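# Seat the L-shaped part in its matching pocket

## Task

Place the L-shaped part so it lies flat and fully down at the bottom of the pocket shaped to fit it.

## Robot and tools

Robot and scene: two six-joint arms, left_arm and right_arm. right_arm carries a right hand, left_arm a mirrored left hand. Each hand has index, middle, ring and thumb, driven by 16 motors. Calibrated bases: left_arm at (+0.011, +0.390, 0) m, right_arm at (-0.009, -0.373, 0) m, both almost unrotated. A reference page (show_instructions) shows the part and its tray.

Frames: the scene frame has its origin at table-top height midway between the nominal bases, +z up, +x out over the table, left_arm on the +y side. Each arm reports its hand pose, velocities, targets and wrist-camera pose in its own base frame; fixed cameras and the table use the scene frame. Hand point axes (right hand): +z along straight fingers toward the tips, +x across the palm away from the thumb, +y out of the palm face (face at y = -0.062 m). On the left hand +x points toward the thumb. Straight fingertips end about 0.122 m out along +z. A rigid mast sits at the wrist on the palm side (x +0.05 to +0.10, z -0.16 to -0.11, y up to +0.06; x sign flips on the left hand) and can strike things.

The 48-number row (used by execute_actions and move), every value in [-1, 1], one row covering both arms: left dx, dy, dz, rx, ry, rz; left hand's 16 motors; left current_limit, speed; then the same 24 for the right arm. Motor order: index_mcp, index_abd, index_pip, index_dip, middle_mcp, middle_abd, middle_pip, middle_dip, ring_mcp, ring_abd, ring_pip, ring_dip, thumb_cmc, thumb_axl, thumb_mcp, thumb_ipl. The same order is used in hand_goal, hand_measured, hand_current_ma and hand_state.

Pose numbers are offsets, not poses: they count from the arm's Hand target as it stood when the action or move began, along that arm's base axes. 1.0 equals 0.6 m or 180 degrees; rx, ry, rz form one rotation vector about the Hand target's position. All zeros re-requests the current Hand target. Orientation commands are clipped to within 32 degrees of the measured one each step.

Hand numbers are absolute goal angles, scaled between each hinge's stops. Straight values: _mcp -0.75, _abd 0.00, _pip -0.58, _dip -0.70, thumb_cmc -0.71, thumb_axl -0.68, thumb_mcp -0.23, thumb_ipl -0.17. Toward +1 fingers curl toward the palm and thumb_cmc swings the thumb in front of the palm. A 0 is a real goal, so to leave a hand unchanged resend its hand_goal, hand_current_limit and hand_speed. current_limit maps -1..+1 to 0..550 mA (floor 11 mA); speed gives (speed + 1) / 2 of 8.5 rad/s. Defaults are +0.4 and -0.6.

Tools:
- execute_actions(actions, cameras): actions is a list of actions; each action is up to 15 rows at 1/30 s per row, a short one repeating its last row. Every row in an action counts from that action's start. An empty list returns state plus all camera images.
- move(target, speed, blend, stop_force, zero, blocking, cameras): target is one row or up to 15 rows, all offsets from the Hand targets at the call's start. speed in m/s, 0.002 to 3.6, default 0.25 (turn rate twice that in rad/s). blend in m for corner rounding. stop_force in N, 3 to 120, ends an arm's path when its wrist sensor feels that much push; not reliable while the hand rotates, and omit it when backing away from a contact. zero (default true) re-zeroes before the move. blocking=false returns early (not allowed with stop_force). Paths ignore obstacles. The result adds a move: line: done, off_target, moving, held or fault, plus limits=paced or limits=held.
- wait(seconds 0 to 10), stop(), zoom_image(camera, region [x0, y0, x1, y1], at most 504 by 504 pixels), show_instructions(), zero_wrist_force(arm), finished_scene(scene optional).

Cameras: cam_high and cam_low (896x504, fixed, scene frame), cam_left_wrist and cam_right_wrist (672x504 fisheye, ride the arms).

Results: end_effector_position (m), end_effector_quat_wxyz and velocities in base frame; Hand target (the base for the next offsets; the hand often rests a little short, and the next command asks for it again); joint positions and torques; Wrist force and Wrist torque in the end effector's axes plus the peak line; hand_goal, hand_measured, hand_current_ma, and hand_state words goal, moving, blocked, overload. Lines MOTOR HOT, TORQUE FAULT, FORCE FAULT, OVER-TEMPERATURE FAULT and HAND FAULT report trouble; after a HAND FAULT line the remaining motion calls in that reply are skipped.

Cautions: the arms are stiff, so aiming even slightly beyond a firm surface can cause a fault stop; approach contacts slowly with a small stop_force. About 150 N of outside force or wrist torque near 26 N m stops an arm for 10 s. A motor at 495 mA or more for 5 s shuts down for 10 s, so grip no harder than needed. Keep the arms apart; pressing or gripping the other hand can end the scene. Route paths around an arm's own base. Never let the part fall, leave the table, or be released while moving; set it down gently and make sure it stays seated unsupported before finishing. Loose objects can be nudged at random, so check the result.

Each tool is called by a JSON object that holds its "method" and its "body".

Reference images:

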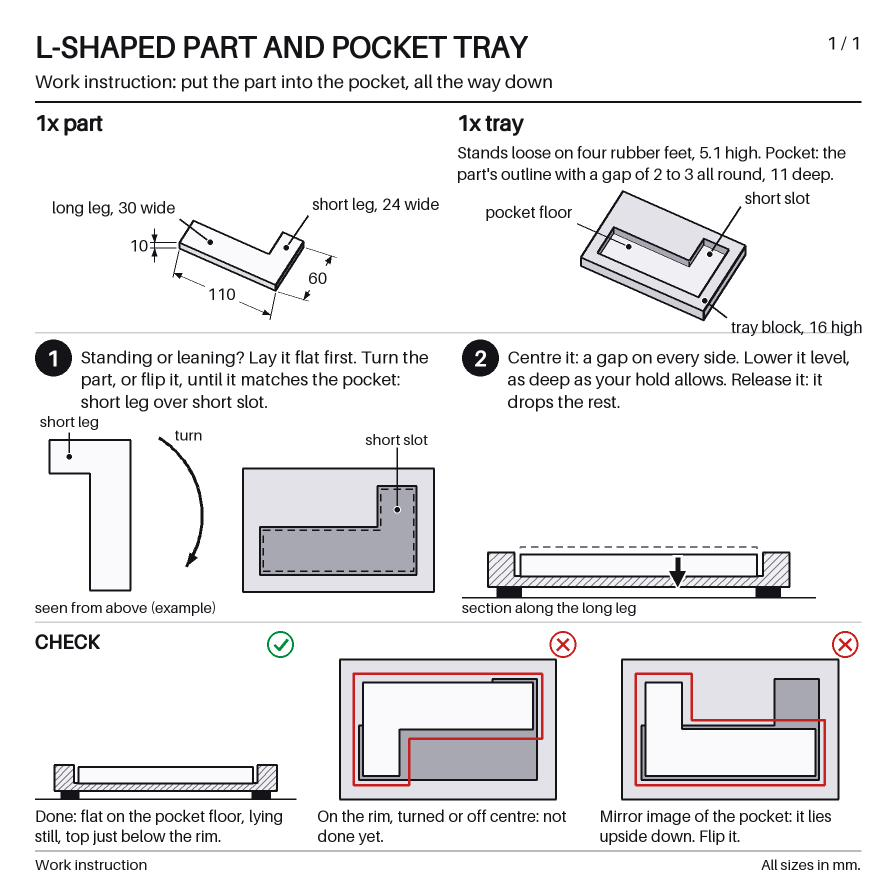

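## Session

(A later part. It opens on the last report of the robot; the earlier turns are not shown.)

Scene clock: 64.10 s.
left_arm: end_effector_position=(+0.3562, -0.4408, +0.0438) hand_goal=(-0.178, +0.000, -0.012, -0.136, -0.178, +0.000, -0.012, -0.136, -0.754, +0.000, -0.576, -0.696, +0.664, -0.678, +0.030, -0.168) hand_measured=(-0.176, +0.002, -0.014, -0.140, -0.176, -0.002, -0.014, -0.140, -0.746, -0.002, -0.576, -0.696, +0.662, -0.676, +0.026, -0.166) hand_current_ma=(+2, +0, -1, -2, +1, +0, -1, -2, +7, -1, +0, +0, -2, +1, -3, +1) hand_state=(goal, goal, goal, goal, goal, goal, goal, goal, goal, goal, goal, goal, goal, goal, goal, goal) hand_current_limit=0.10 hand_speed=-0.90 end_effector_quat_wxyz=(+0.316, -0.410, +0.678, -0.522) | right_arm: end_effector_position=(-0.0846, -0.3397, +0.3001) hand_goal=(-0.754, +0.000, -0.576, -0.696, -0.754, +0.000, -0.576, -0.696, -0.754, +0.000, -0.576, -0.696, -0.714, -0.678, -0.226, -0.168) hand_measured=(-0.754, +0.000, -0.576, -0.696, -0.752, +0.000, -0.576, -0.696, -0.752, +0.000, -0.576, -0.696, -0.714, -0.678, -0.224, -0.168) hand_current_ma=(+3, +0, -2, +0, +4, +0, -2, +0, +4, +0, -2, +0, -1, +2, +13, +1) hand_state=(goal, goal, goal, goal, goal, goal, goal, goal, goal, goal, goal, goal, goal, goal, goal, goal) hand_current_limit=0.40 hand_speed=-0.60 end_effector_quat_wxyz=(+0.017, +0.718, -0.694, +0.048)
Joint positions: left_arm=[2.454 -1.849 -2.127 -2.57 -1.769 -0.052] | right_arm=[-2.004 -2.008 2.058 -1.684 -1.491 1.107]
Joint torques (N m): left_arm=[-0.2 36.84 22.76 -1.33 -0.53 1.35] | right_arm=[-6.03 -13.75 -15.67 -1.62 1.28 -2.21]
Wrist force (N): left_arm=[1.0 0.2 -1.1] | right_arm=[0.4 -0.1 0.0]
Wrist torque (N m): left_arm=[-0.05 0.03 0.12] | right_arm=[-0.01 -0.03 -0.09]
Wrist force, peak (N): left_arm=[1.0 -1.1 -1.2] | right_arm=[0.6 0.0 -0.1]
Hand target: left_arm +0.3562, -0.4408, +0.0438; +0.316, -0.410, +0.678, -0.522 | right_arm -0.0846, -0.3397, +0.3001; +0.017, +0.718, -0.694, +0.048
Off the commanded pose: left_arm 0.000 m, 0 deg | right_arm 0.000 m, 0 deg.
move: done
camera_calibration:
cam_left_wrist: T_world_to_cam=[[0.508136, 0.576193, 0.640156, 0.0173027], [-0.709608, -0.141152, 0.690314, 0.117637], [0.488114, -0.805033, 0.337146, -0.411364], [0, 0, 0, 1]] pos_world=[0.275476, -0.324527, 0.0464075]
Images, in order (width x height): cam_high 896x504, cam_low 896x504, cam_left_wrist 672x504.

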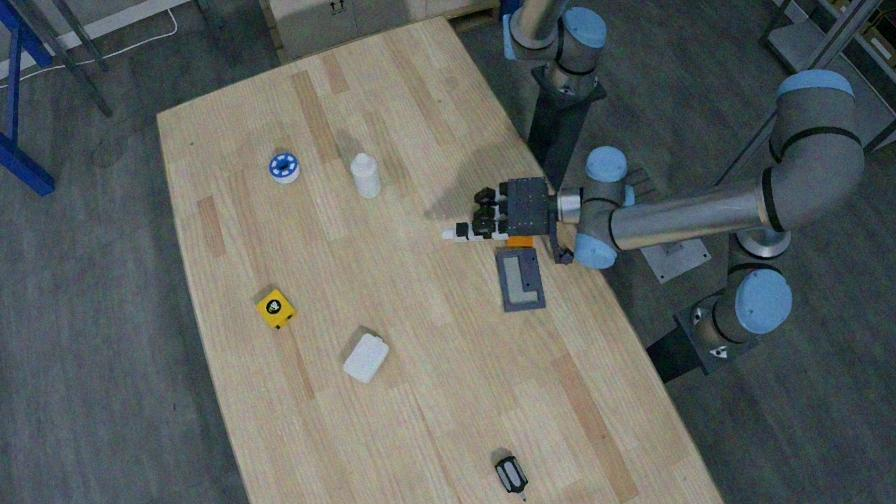

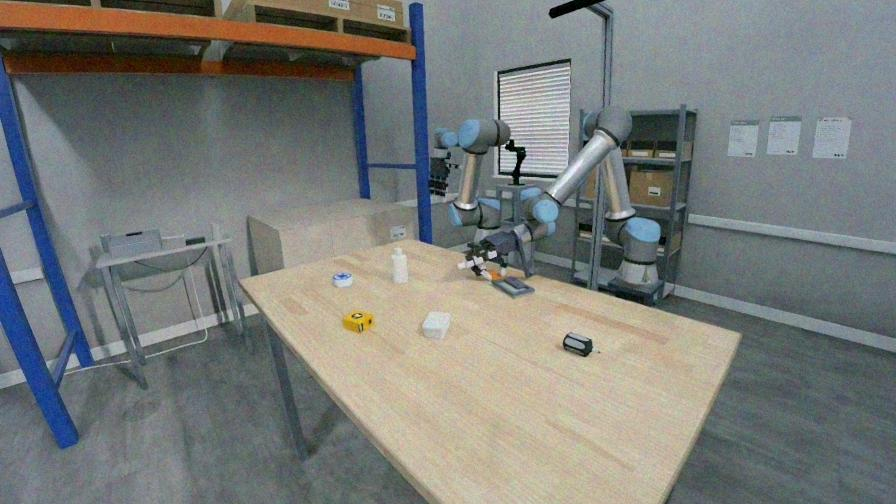

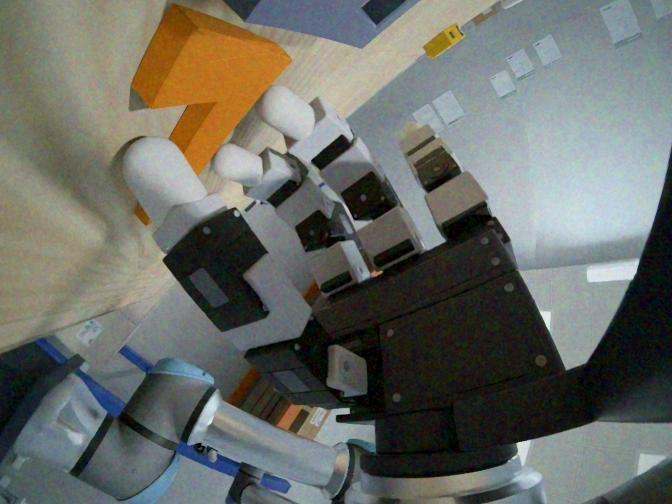

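{"method": "move", "body": {"target": [0,0,0,0,0,0,-0.085,0,-0.012,-0.135,-0.085,0,-0.012,-0.135,-0.754,0,-0.576,-0.696,0.664,-0.678,0.165,-0.168,0.1,-0.95,0,0,0,0,0,0,-0.754,0,-0.576,-0.696,-0.754,0,-0.576,-0.696,-0.754,0,-0.576,-0.696,-0.714,-0.678,-0.226,-0.168,0.4,-0.6], "speed": 0.05, "cameras": ["cam_high","cam_low","cam_left_wrist"]}}

{"method": "zoom_image", "body": {"camera": "cam_left_wrist", "region": [40, 0, 320, 260]}}

{"method": "zoom_image", "body": {"camera": "cam_low", "region": [470, 240, 550, 310]}}

Scene clock: 65.43 s.
left_arm: end_effector_position=(+0.3562, -0.4408, +0.0438) hand_goal=(-0.086, +0.000, -0.012, -0.136, -0.086, +0.000, -0.012, -0.136, -0.754, +0.000, -0.576, -0.696, +0.664, -0.678, +0.164, -0.168) hand_measured=(-0.106, +0.002, -0.016, -0.140, -0.106, -0.002, -0.018, -0.140, -0.746, -0.002, -0.576, -0.696, +0.662, -0.676, +0.090, -0.184) hand_current_ma=(-29, +0, -3, -2, -28, +0, -4, -2, +7, -1, +0, +0, -2, +1, -257, -32) hand_state=(blocked, goal, goal, goal, goal, goal, goal, goal, goal, goal, goal, goal, goal, goal, blocked, goal) hand_current_limit=0.10 hand_speed=-0.95 end_effector_quat_wxyz=(+0.316, -0.410, +0.678, -0.522) | right_arm: end_effector_position=(-0.0846, -0.3397, +0.3001) hand_goal=(-0.754, +0.000, -0.576, -0.696, -0.754, +0.000, -0.576, -0.696, -0.754, +0.000, -0.576, -0.696, -0.714, -0.678, -0.226, -0.168) hand_measured=(-0.754, +0.000, -0.576, -0.696, -0.752, +0.000, -0.576, -0.696, -0.752, +0.000, -0.576, -0.696, -0.714, -0.678, -0.224, -0.168) hand_current_ma=(+3, +0, -2, +0, +4, +0, -2, +0, +4, +0, -2, +0, -1, +2, +13, +1) hand_state=(goal, goal, goal, goal, goal, goal, goal, goal, goal, goal, goal, goal, goal, goal, goal, goal) hand_current_limit=0.40 hand_speed=-0.60 end_effector_quat_wxyz=(+0.017, +0.718, -0.694, +0.048)
Joint positions: left_arm=[2.454 -1.849 -2.127 -2.57 -1.769 -0.052] | right_arm=[-2.004 -2.008 2.058 -1.684 -1.491 1.107]
Joint torques (N m): left_arm=[-1.52 36.23 21.21 -1.13 -0.46 1.39] | right_arm=[-6.25 -14.34 -16.5 -1.68 1.32 -2.24]
Wrist force (N): left_arm=[0.6 -1.6 -1.9] | right_arm=[0.3 0.0 0.0]
Wrist torque (N m): left_arm=[-0.13 0.09 0.09] | right_arm=[-0.01 -0.02 -0.09]
Wrist force, peak (N): left_arm=[0.5 -2.1 -2.1] | right_arm=[0.6 -0.1 -0.1]
Hand target: left_arm +0.3562, -0.4408, +0.0438; +0.316, -0.410, +0.678, -0.522 | right_arm -0.0846, -0.3397, +0.3001; +0.017, +0.718, -0.694, +0.048
Off the commanded pose: left_arm 0.000 m, 0 deg | right_arm 0.000 m, 0 deg.
move: done
camera_calibration:
cam_left_wrist: T_world_to_cam=[[0.508099, 0.576186, 0.640191, 0.0173089], [-0.709634, -0.141182, 0.690281, 0.117636], [0.488114, -0.805033, 0.337147, -0.411364], [0, 0, 0, 1]] pos_world=[0.275476, -0.324527, 0.0464074]
Images, in order (width x height): cam_high 896x504, cam_low 896x504, cam_left_wrist 672x504.

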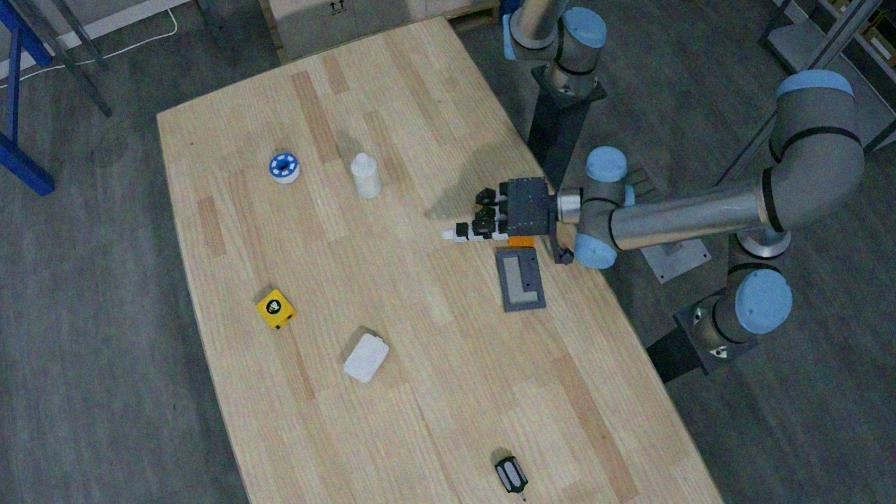

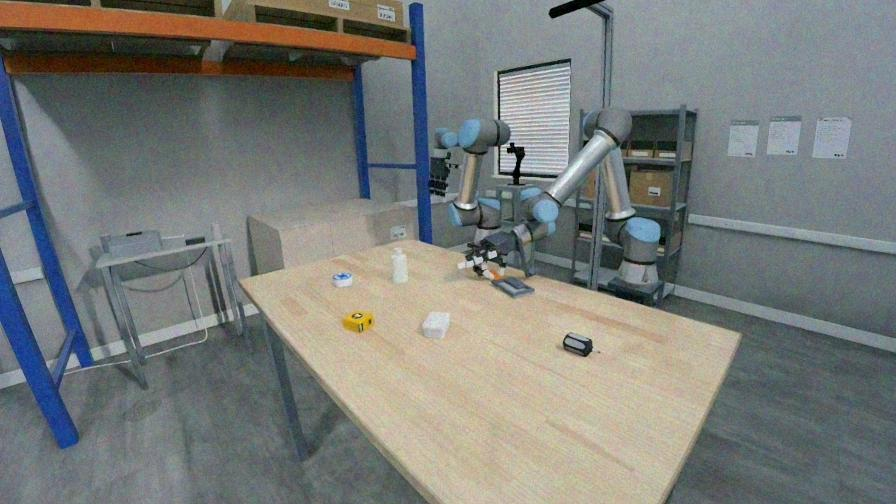

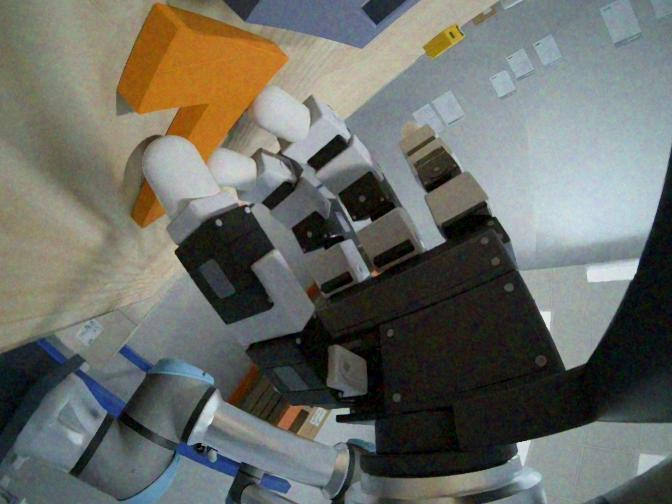

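Scaled by 1.800 from the camera's 672x504 image, which has a finer 960x720 frame.

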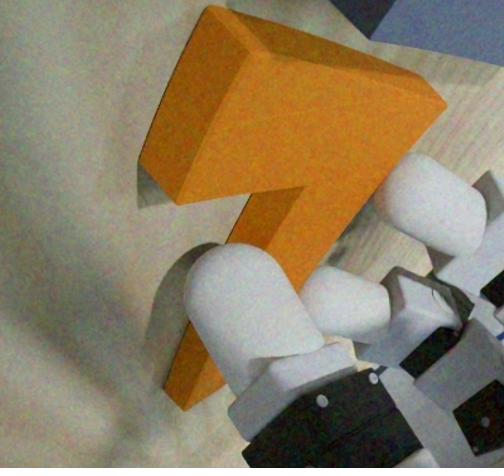

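Scaled by 6.300.

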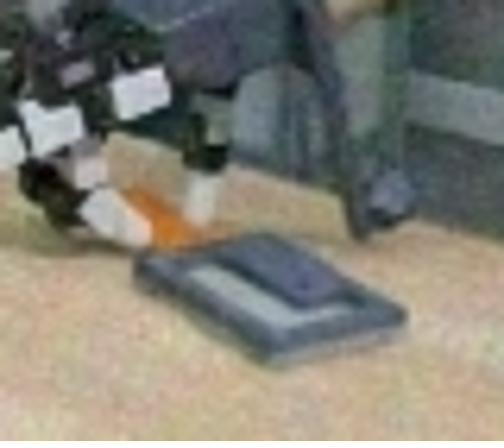

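{"method": "move", "body": {"target": [[0,0,0,0,0,0,-0.145,0,-0.012,-0.135,-0.145,0,-0.012,-0.135,-0.754,0,-0.576,-0.696,0.664,-0.678,0.045,-0.168,0.1,-0.95,0,0,0,0,0,0,-0.754,0,-0.576,-0.696,-0.754,0,-0.576,-0.696,-0.754,0,-0.576,-0.696,-0.714,-0.678,-0.226,-0.168,0.4,-0.6]], "speed": 0.02, "cameras": []}}

{"method": "move", "body": {"target": [[0,0,-0.0075,0,0,0,-0.145,0,-0.012,-0.135,-0.145,0,-0.012,-0.135,-0.754,0,-0.576,-0.696,0.664,-0.678,0.045,-0.168,0.1,-0.95,0,0,0,0,0,0,-0.754,0,-0.576,-0.696,-0.754,0,-0.576,-0.696,-0.754,0,-0.576,-0.696,-0.714,-0.678,-0.226,-0.168,0.4,-0.6]], "speed": 0.01, "stop_force": 3, "cameras": ["cam_left_wrist"]}}

{"method": "zoom_image", "body": {"camera": "cam_left_wrist", "region": [40, 0, 320, 260]}}

Scene clock: 67.30 s.
left_arm: end_effector_position=(+0.3562, -0.4408, +0.0438) hand_goal=(-0.146, +0.000, -0.012, -0.136, -0.146, +0.000, -0.012, -0.136, -0.754, +0.000, -0.576, -0.696, +0.664, -0.678, +0.044, -0.168) hand_measured=(-0.134, +0.002, -0.016, -0.136, -0.136, -0.002, -0.016, -0.138, -0.746, -0.002, -0.576, -0.696, +0.662, -0.676, +0.046, -0.170) hand_current_ma=(+12, +0, -2, +0, +11, +0, -2, -1, +7, -1, +0, +0, -1, +1, +1, -2) hand_state=(goal, goal, goal, goal, goal, goal, goal, goal, goal, goal, goal, goal, goal, goal, goal, goal) hand_current_limit=0.10 hand_speed=-0.95 end_effector_quat_wxyz=(+0.316, -0.410, +0.678, -0.522) | right_arm: end_effector_position=(-0.0846, -0.3397, +0.3001) hand_goal=(-0.754, +0.000, -0.576, -0.696, -0.754, +0.000, -0.576, -0.696, -0.754, +0.000, -0.576, -0.696, -0.714, -0.678, -0.226, -0.168) hand_measured=(-0.754, +0.000, -0.576, -0.696, -0.752, +0.000, -0.576, -0.696, -0.752, +0.000, -0.576, -0.696, -0.714, -0.678, -0.224, -0.168) hand_current_ma=(+3, +0, -2, +0, +4, +0, -2, +0, +4, +0, -2, +0, -1, +2, +13, +1) hand_state=(goal, goal, goal, goal, goal, goal, goal, goal, goal, goal, goal, goal, goal, goal, goal, goal) hand_current_limit=0.40 hand_speed=-0.60 end_effector_quat_wxyz=(+0.017, +0.718, -0.694, +0.048)
Joint positions: left_arm=[2.454 -1.849 -2.127 -2.57 -1.769 -0.052] | right_arm=[-2.004 -2.008 2.058 -1.684 -1.491 1.107]
Joint torques (N m): left_arm=[-1.53 33.26 17.79 -1.06 -0.92 0.87] | right_arm=[-6.01 -14.56 -14.93 -1.67 1.37 -2.3]
Wrist force (N): left_arm=[0.8 -0.2 -0.9] | right_arm=[0.5 -0.1 0.0]
Wrist torque (N m): left_arm=[-0.10 0.07 0.10] | right_arm=[-0.02 -0.04 -0.08]
Wrist force, peak (N): left_arm=[0.8 -2.1 -2.0] | right_arm=[0.5 -0.3 0.2]
Hand target: left_arm +0.3562, -0.4408, +0.0438; +0.316, -0.410, +0.678, -0.522 | right_arm -0.0846, -0.3397, +0.3001; +0.017, +0.718, -0.694, +0.048
Off the commanded pose: left_arm 0.000 m, 0 deg | right_arm 0.000 m, 0 deg.
move: done
No camera images: "cameras" was empty.

Scene clock: 68.67 s.
left_arm: end_effector_position=(+0.3562, -0.4408, +0.0410) hand_goal=(-0.146, +0.000, -0.012, -0.136, -0.146, +0.000, -0.012, -0.136, -0.754, +0.000, -0.576, -0.696, +0.664, -0.678, +0.044, -0.168) hand_measured=(-0.134, +0.002, -0.016, -0.136, -0.136, -0.002, -0.016, -0.138, -0.746, -0.002, -0.576, -0.696, +0.662, -0.676, +0.046, -0.170) hand_current_ma=(+12, +0, -2, +0, +11, +0, -2, -1, +7, -1, +0, +0, -1, +1, +1, -1) hand_state=(goal, goal, goal, goal, goal, goal, goal, goal, goal, goal, goal, goal, goal, goal, goal, goal) hand_current_limit=0.10 hand_speed=-0.95 end_effector_quat_wxyz=(+0.316, -0.410, +0.678, -0.522) | right_arm: end_effector_position=(-0.0846, -0.3397, +0.3001) hand_goal=(-0.754, +0.000, -0.576, -0.696, -0.754, +0.000, -0.576, -0.696, -0.754, +0.000, -0.576, -0.696, -0.714, -0.678, -0.226, -0.168) hand_measured=(-0.754, +0.000, -0.576, -0.696, -0.752, +0.000, -0.576, -0.696, -0.752, +0.000, -0.576, -0.696, -0.714, -0.678, -0.224, -0.168) hand_current_ma=(+3, +0, -2, +0, +4, +0, -2, +0, +4, +0, -2, +0, -1, +2, +13, +1) hand_state=(goal, goal, goal, goal, goal, goal, goal, goal, goal, goal, goal, goal, goal, goal, goal, goal) hand_current_limit=0.40 hand_speed=-0.60 end_effector_quat_wxyz=(+0.017, +0.718, -0.694, +0.048)
Joint positions: left_arm=[2.454 -1.854 -2.129 -2.562 -1.769 -0.052] | right_arm=[-2.004 -2.008 2.058 -1.684 -1.491 1.107]
Joint torques (N m): left_arm=[-0.75 35.38 22.25 -1.46 -0.5 0.77] | right_arm=[-5.34 -14.87 -15.88 -1.63 1.21 -2.27]
Wrist force (N): left_arm=[1.2 -4.1 -2.4] | right_arm=[0.3 0.0 0.0]
Wrist torque (N m): left_arm=[-0.44 0.05 0.10] | right_arm=[-0.01 -0.02 -0.09]
Wrist force, peak (N): left_arm=[2.0 -9.1 -4.4] | right_arm=[0.6 -0.2 0.2]
Hand target: left_arm +0.3562, -0.4408, +0.0410; +0.316, -0.410, +0.678, -0.522 (not the last commanded pose) | right_arm -0.0846, -0.3397, +0.3001; +0.017, +0.718, -0.694, +0.048
Off the commanded pose: left_arm 0.002 m, 0 deg | right_arm 0.000 m, 0 deg.
move: contact (left_arm)
camera_calibration:
cam_left_wrist: T_world_to_cam=[[0.508093, 0.576197, 0.640187, 0.0191068], [-0.709702, -0.141069, 0.690233, 0.119626], [0.488021, -0.805045, 0.337252, -0.410403], [0, 0, 0, 1]] pos_world=[0.275477, -0.324527, 0.0436071]
Images, in order (width x height): cam_left_wrist 672x504.

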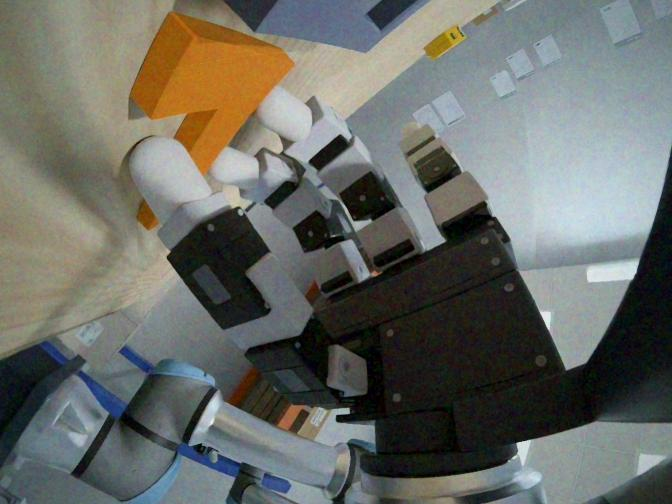

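Scaled by 1.800 from the camera's 672x504 image, which has a finer 960x720 frame.

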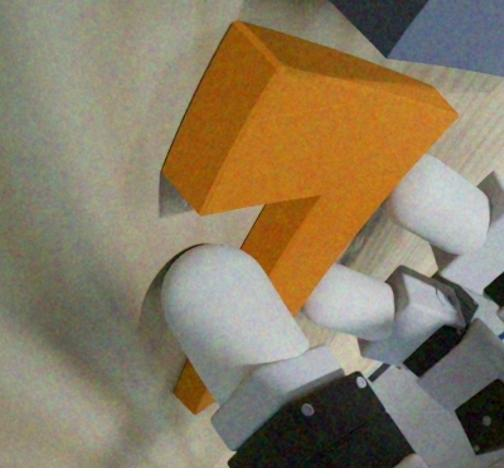

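{"method": "move", "body": {"target": [[0,0,0.0022,0,0,0,-0.145,0,-0.012,-0.135,-0.145,0,-0.012,-0.135,-0.754,0,-0.576,-0.696,0.664,-0.678,0.045,-0.168,0.1,-0.95,0,0,0,0,0,0,-0.754,0,-0.576,-0.696,-0.754,0,-0.576,-0.696,-0.754,0,-0.576,-0.696,-0.714,-0.678,-0.226,-0.168,0.4,-0.6],[0,0,0.0022,0,0,0,-0.05,0,-0.012,-0.135,-0.05,0,-0.012,-0.135,-0.754,0,-0.576,-0.696,0.664,-0.678,0.15,-0.168,0.1,-0.95,0,0,0,0,0,0,-0.754,0,-0.576,-0.696,-0.754,0,-0.576,-0.696,-0.754,0,-0.576,-0.696,-0.714,-0.678,-0.226,-0.168,0.4,-0.6]], "speed": 0.02, "cameras": ["cam_left_wrist"]}}

{"method": "zoom_image", "body": {"camera": "cam_left_wrist", "region": [40, 0, 320, 260]}}

Scene clock: 70.53 s.
left_arm: end_effector_position=(+0.3562, -0.4408, +0.0423) hand_goal=(-0.050, +0.000, -0.012, -0.136, -0.050, +0.000, -0.012, -0.136, -0.754, +0.000, -0.576, -0.696, +0.664, -0.678, +0.150, -0.168) hand_measured=(-0.098, +0.002, -0.020, -0.138, -0.096, -0.002, -0.020, -0.138, -0.746, -0.002, -0.576, -0.696, +0.662, -0.676, +0.076, -0.184) hand_current_ma=(-101, +0, -7, -1, -96, +0, -7, -1, +7, -1, +0, +0, -1, +1, -263, -30) hand_state=(blocked, goal, goal, goal, blocked, goal, goal, goal, goal, goal, goal, goal, goal, goal, blocked, goal) hand_current_limit=0.10 hand_speed=-0.95 end_effector_quat_wxyz=(+0.316, -0.410, +0.678, -0.522) | right_arm: end_effector_position=(-0.0846, -0.3397, +0.3001) hand_goal=(-0.754, +0.000, -0.576, -0.696, -0.754, +0.000, -0.576, -0.696, -0.754, +0.000, -0.576, -0.696, -0.714, -0.678, -0.226, -0.168) hand_measured=(-0.754, +0.000, -0.576, -0.696, -0.752, +0.000, -0.576, -0.696, -0.752, +0.000, -0.576, -0.696, -0.714, -0.678, -0.224, -0.168) hand_current_ma=(+3, +0, -2, +0, +4, +0, -2, +0, +4, +0, -2, +0, -1, +2, +13, +1) hand_state=(goal, goal, goal, goal, goal, goal, goal, goal, goal, goal, goal, goal, goal, goal, goal, goal) hand_current_limit=0.40 hand_speed=-0.60 end_effector_quat_wxyz=(+0.017, +0.718, -0.694, +0.048)
Joint positions: left_arm=[2.454 -1.852 -2.128 -2.566 -1.769 -0.052] | right_arm=[-2.004 -2.008 2.058 -1.684 -1.491 1.107]
Joint torques (N m): left_arm=[-1.8 21.41 13.82 3.25 -0.55 1.12] | right_arm=[-5.58 -14.82 -15.55 -1.64 1.28 -2.24]
Wrist force (N): left_arm=[1.0 -3.5 -2.0] | right_arm=[0.3 0.0 0.2]
Wrist torque (N m): left_arm=[-0.27 0.04 0.13] | right_arm=[-0.02 -0.03 -0.09]
Wrist force, peak (N): left_arm=[1.3 -4.2 -2.6] | right_arm=[0.5 -0.1 0.0]
Hand target: left_arm +0.3562, -0.4408, +0.0423; +0.316, -0.410, +0.678, -0.522 | right_arm -0.0846, -0.3397, +0.3001; +0.017, +0.718, -0.694, +0.048
Off the commanded pose: left_arm 0.000 m, 0 deg | right_arm 0.000 m, 0 deg.
move: done
camera_calibration:
cam_left_wrist: T_world_to_cam=[[0.508093, 0.576197, 0.640187, 0.0182238], [-0.709702, -0.141069, 0.690233, 0.1188], [0.488021, -0.805045, 0.337252, -0.410891], [0, 0, 0, 1]] pos_world=[0.275577, -0.324527, 0.0449071]
Images, in order (width x height): cam_left_wrist 672x504.

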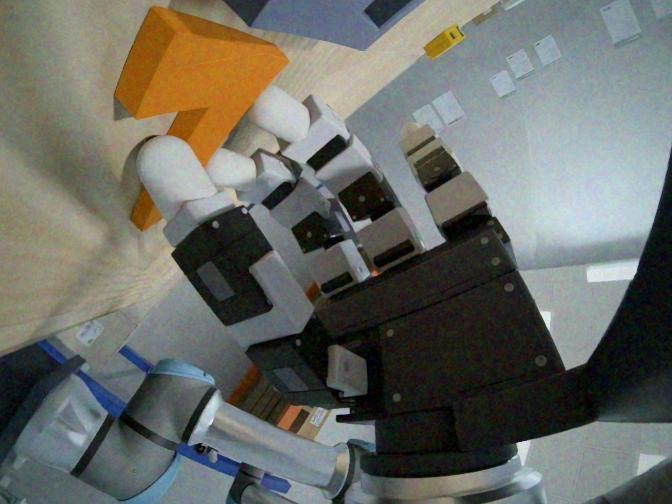

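Scaled by 1.800 from the camera's 672x504 image, which has a finer 960x720 frame.

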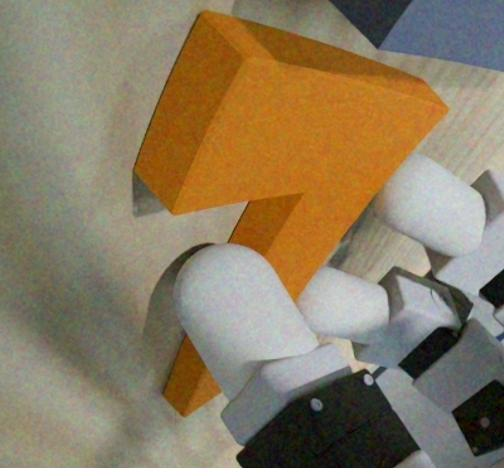

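{"method": "move", "body": {"target": [[0,0,0.025,0,0,0,-0.05,0,-0.012,-0.135,-0.05,0,-0.012,-0.135,-0.754,0,-0.576,-0.696,0.664,-0.678,0.15,-0.168,0.1,-0.95,0,0,0,0,0,0,-0.754,0,-0.576,-0.696,-0.754,0,-0.576,-0.696,-0.754,0,-0.576,-0.696,-0.714,-0.678,-0.226,-0.168,0.4,-0.6]], "speed": 0.02, "cameras": ["cam_left_wrist", "cam_low"]}}

{"method": "zoom_image", "body": {"camera": "cam_left_wrist", "region": [40, 0, 320, 260]}}

{"method": "zoom_image", "body": {"camera": "cam_low", "region": [470, 240, 550, 310]}}

Scene clock: 71.83 s.
left_arm: end_effector_position=(+0.3562, -0.4408, +0.0574) hand_goal=(-0.050, +0.000, -0.012, -0.136, -0.050, +0.000, -0.012, -0.136, -0.754, +0.000, -0.576, -0.696, +0.664, -0.678, +0.150, -0.168) hand_measured=(-0.096, +0.002, -0.022, -0.140, -0.092, -0.002, -0.024, -0.140, -0.746, -0.002, -0.576, -0.696, +0.662, -0.678, +0.076, -0.186) hand_current_ma=(-95, +0, -10, -2, -86, +0, -11, -3, +7, -1, +0, +0, -1, +0, -261, -33) hand_state=(blocked, goal, goal, goal, blocked, goal, goal, goal, goal, goal, goal, goal, goal, goal, blocked, goal) hand_current_limit=0.10 hand_speed=-0.95 end_effector_quat_wxyz=(+0.316, -0.410, +0.678, -0.522) end_effector_velocity=(+0.000, +0.000, -0.001) end_effector_angular_velocity=(-0.001, -0.001, +0.000) | right_arm: end_effector_position=(-0.0846, -0.3397, +0.3001) hand_goal=(-0.754, +0.000, -0.576, -0.696, -0.754, +0.000, -0.576, -0.696, -0.754, +0.000, -0.576, -0.696, -0.714, -0.678, -0.226, -0.168) hand_measured=(-0.754, +0.000, -0.576, -0.696, -0.752, +0.000, -0.576, -0.696, -0.752, +0.000, -0.576, -0.696, -0.714, -0.678, -0.224, -0.168) hand_current_ma=(+3, +0, -2, +0, +4, +0, -2, +0, +4, +0, -2, +0, -1, +2, +13, +1) hand_state=(goal, goal, goal, goal, goal, goal, goal, goal, goal, goal, goal, goal, goal, goal, goal, goal) hand_current_limit=0.40 hand_speed=-0.60 end_effector_quat_wxyz=(+0.017, +0.718, -0.694, +0.048)
Joint positions: left_arm=[2.454 -1.821 -2.115 -2.61 -1.769 -0.052] | right_arm=[-2.004 -2.008 2.058 -1.684 -1.491 1.107]
Joint velocities: left_arm=[0 -0.003 -0.001 0.005 -0.001 0] | right_arm=[within noise]
Joint torques (N m): left_arm=[-1.68 17.57 11.37 4.13 -0.64 1.15] | right_arm=[-5.45 -14.96 -14.94 -1.78 1.14 -2.05]
Wrist force (N): left_arm=[0.8 0.5 -0.9] | right_arm=[0.3 -0.1 -0.2]
Wrist torque (N m): left_arm=[-0.03 0.08 0.09] | right_arm=[-0.01 -0.01 -0.10]
Wrist force, peak (N): left_arm=[0.8 -3.8 -2.0] | right_arm=[0.5 0.0 0.4]
Hand target: left_arm +0.3562, -0.4408, +0.0573; +0.316, -0.410, +0.678, -0.522 | right_arm -0.0846, -0.3397, +0.3001; +0.017, +0.718, -0.694, +0.048
Off the commanded pose: left_arm 0.000 m, 0 deg | right_arm 0.000 m, 0 deg.
move: done
camera_calibration:
cam_left_wrist: T_world_to_cam=[[0.508093, 0.576197, 0.640187, 0.00849292], [-0.709702, -0.141069, 0.690233, 0.108309], [0.488021, -0.805045, 0.337252, -0.416017], [0, 0, 0, 1]] pos_world=[0.275577, -0.324527, 0.0601071]
Images, in order (width x height): cam_low 896x504, cam_left_wrist 672x504.

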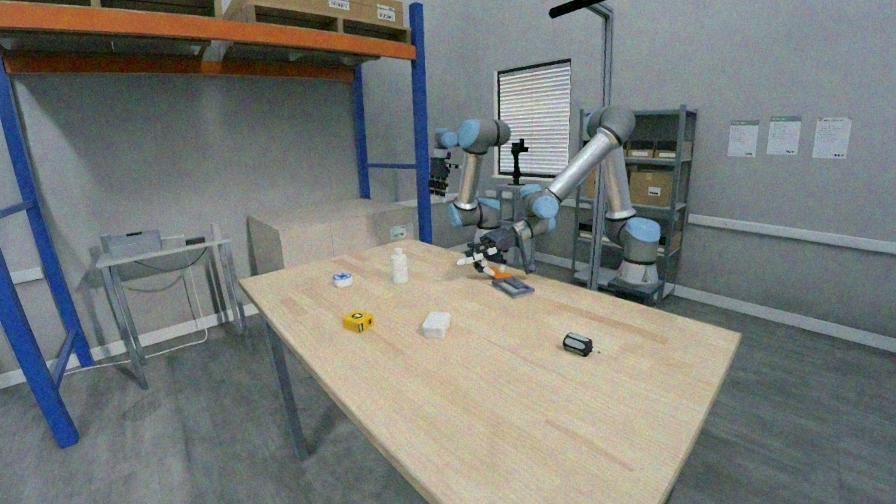

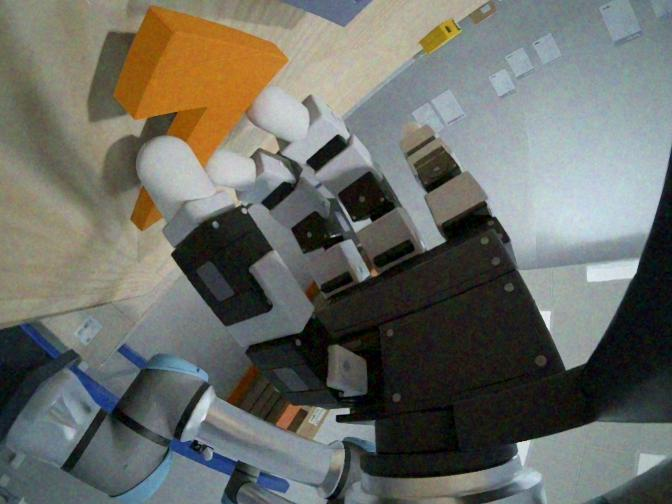

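Scaled by 1.800 from the camera's 672x504 image, which has a finer 960x720 frame.

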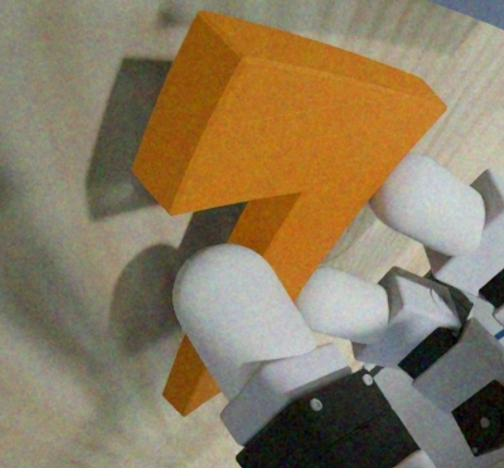

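Scaled by 6.300.

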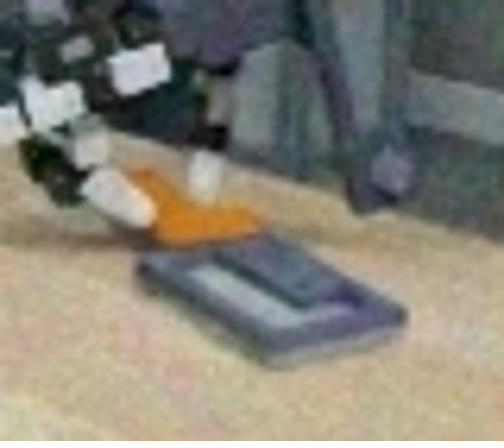

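{"method": "zoom_image", "body": {"camera": "cam_left_wrist", "region": [100, 0, 300, 130]}}

{"method": "zoom_image", "body": {"camera": "cam_left_wrist", "region": [110, 110, 310, 240]}}

Scaled by 2.520 from the camera's 672x504 image, which has a finer 960x720 frame.

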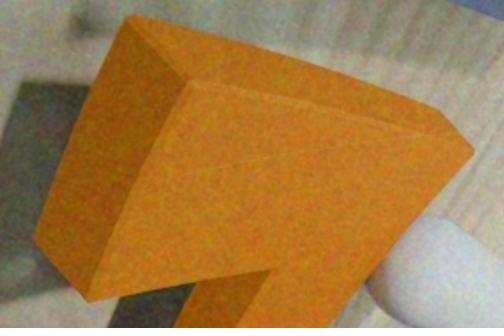

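Scaled by 2.520 from the camera's 672x504 image, which has a finer 960x720 frame.

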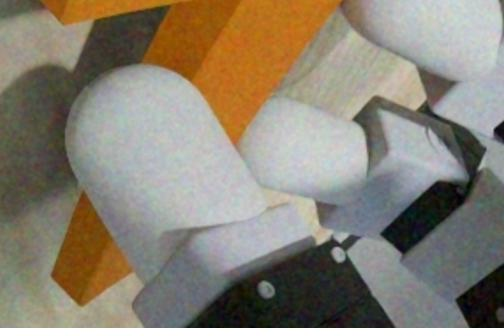

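{"method": "move", "body": {"target": [[0,0,0.0462,0,0,0,-0.05,0,-0.012,-0.135,-0.05,0,-0.012,-0.135,-0.754,0,-0.576,-0.696,0.664,-0.678,0.15,-0.168,0.1,-0.95,0,0,0,0,0,0,-0.754,0,-0.576,-0.696,-0.754,0,-0.576,-0.696,-0.754,0,-0.576,-0.696,-0.714,-0.678,-0.226,-0.168,0.4,-0.6],[0.1147,0.2263,0.0462,0,0,0.0542,-0.05,0,-0.012,-0.135,-0.05,0,-0.012,-0.135,-0.754,0,-0.576,-0.696,0.664,-0.678,0.15,-0.168,0.1,-0.95,0,0,0,0,0,0,-0.754,0,-0.576,-0.696,-0.754,0,-0.576,-0.696,-0.754,0,-0.576,-0.696,-0.714,-0.678,-0.226,-0.168,0.4,-0.6]], "speed": [0.06, 0.1], "blend": [0.008, 0], "cameras": ["cam_high", "cam_left_wrist", "cam_low"]}}

{"method": "zoom_image", "body": {"camera": "cam_left_wrist", "region": [40, 0, 340, 260]}}

{"method": "zoom_image", "body": {"camera": "cam_low", "region": [470, 240, 550, 310]}}

{"method": "zoom_image", "body": {"camera": "cam_high", "region": [485, 240, 560, 315]}}

Scene clock: 75.83 s.
left_arm: end_effector_position=(+0.4250, -0.3051, +0.0851) hand_goal=(-0.050, +0.000, -0.012, -0.136, -0.050, +0.000, -0.012, -0.136, -0.754, +0.000, -0.576, -0.696, +0.664, -0.678, +0.150, -0.168) hand_measured=(-0.096, +0.002, -0.022, -0.140, -0.092, -0.002, -0.024, -0.140, -0.746, -0.002, -0.576, -0.696, +0.662, -0.678, +0.076, -0.186) hand_current_ma=(-94, +0, -10, -2, -84, +0, -11, -3, +7, -1, +0, +0, -1, +0, -261, -34) hand_state=(blocked, goal, goal, goal, blocked, goal, goal, goal, goal, goal, goal, goal, goal, goal, blocked, goal) hand_current_limit=0.10 hand_speed=-0.95 end_effector_quat_wxyz=(+0.360, -0.466, +0.641, -0.493) | right_arm: end_effector_position=(-0.0846, -0.3397, +0.3001) hand_goal=(-0.754, +0.000, -0.576, -0.696, -0.754, +0.000, -0.576, -0.696, -0.754, +0.000, -0.576, -0.696, -0.714, -0.678, -0.226, -0.168) hand_measured=(-0.754, +0.000, -0.576, -0.696, -0.752, +0.000, -0.576, -0.696, -0.752, +0.000, -0.576, -0.696, -0.714, -0.678, -0.224, -0.168) hand_current_ma=(+3, +0, -2, +0, +4, +0, -2, +0, +4, +0, -2, +0, -1, +2, +13, +1) hand_state=(goal, goal, goal, goal, goal, goal, goal, goal, goal, goal, goal, goal, goal, goal, goal, goal) hand_current_limit=0.40 hand_speed=-0.60 end_effector_quat_wxyz=(+0.017, +0.718, -0.694, +0.048)
Joint positions: left_arm=[2.816 -1.653 -2.227 -2.66 -1.583 -0.002] | right_arm=[-2.004 -2.008 2.058 -1.684 -1.491 1.107]
Joint torques (N m): left_arm=[5.39 10.47 24.48 1.93 -0.42 -3.07] | right_arm=[-5.15 -14.34 -16.58 -1.78 1.34 -2.2]
Wrist force (N): left_arm=[0.7 0.5 0.1] | right_arm=[0.4 -0.2 0.1]
Wrist torque (N m): left_arm=[-0.11 0.14 0.07] | right_arm=[-0.04 -0.03 -0.10]
Wrist force, peak (N): left_arm=[1.5 -0.4 -0.6] | right_arm=[0.6 -0.2 0.0]
Hand target: left_arm +0.4250, -0.3050, +0.0850; +0.360, -0.466, +0.641, -0.493 | right_arm -0.0846, -0.3397, +0.3001; +0.017, +0.718, -0.694, +0.048
Off the commanded pose: left_arm 0.000 m, 0 deg | right_arm 0.000 m, 0 deg.
move: done
camera_calibration:
cam_left_wrist: T_world_to_cam=[[0.403086, 0.653871, 0.640292, -0.054011], [-0.675628, -0.259306, 0.690136, 0.106621], [0.617291, -0.710783, 0.337251, -0.375704], [0, 0, 0, 1]] pos_world=[0.325726, -0.204081, 0.0877068]
Images, in order (width x height): cam_high 896x504, cam_low 896x504, cam_left_wrist 672x504.

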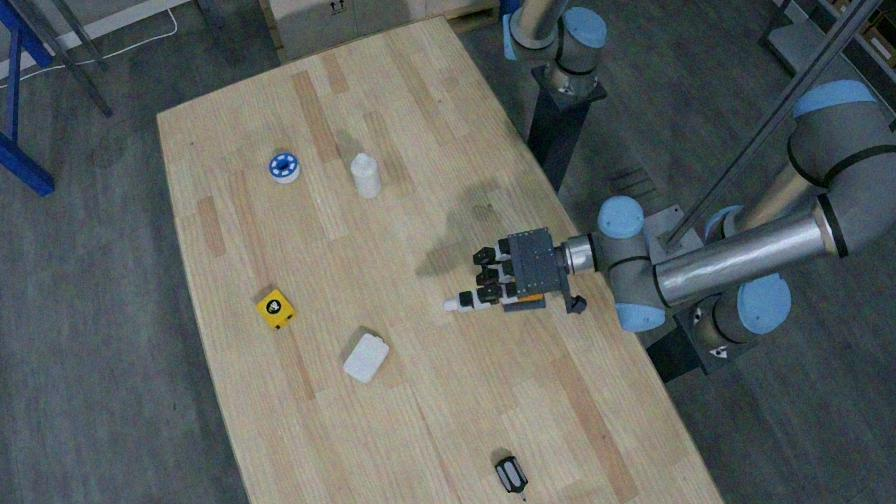

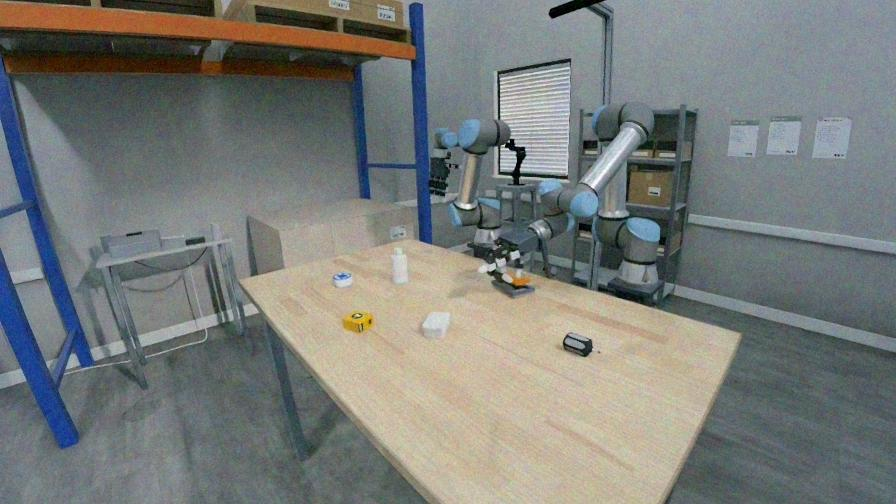

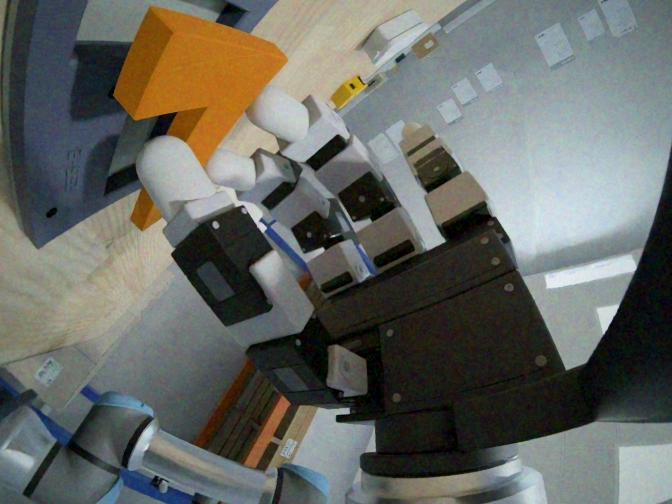

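Scaled by 1.680 from the camera's 672x504 image, which has a finer 960x720 frame.

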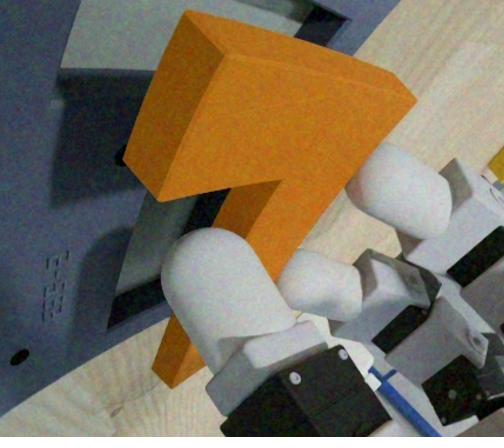

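Scaled by 6.300.

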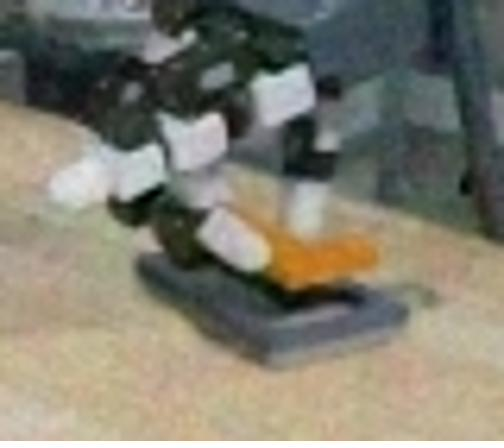

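Scaled by 6.720.

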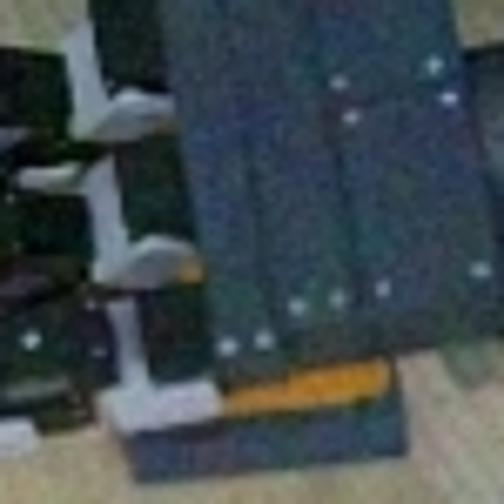

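{"method": "zoom_image", "body": {"camera": "cam_left_wrist", "region": [0, 0, 150, 150]}}

{"method": "zoom_image", "body": {"camera": "cam_left_wrist", "region": [0, 110, 160, 260]}}

{"method": "zoom_image", "body": {"camera": "cam_left_wrist", "region": [140, 0, 310, 120]}}

Scaled by 3.360 from the camera's 672x504 image, which has a finer 960x720 frame.

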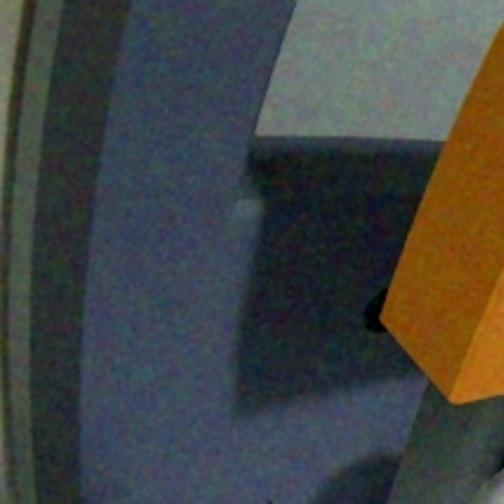

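Scaled by 3.150 from the camera's 672x504 image, which has a finer 960x720 frame.

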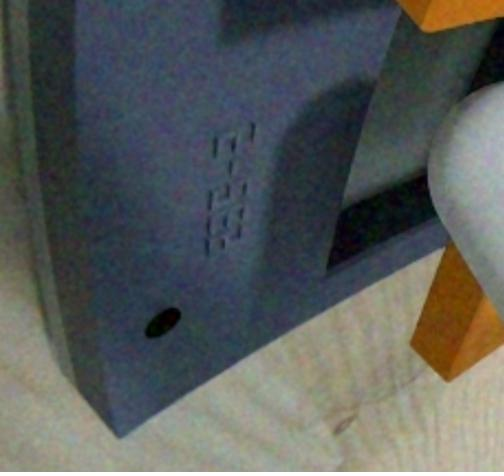

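Scaled by 2.965 from the camera's 672x504 image, which has a finer 960x720 frame.

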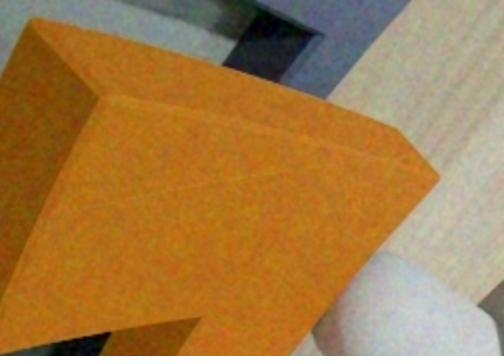

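{"method": "zoom_image", "body": {"camera": "cam_high", "region": [505, 280, 555, 320]}}

{"method": "zoom_image", "body": {"camera": "cam_low", "region": [485, 255, 545, 305]}}

Scaled by 10.080.

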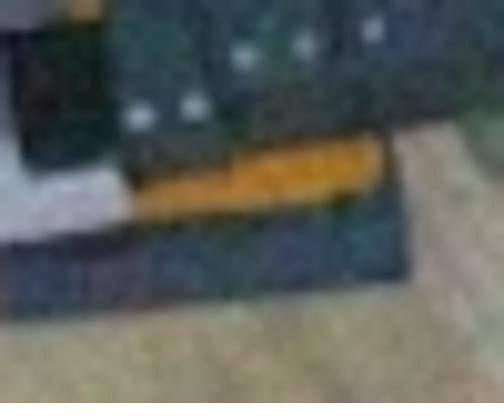

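Scaled by 8.400.

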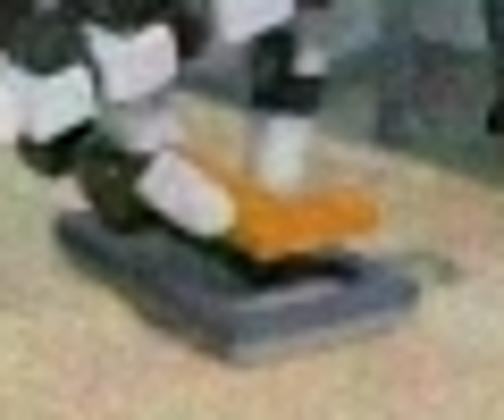

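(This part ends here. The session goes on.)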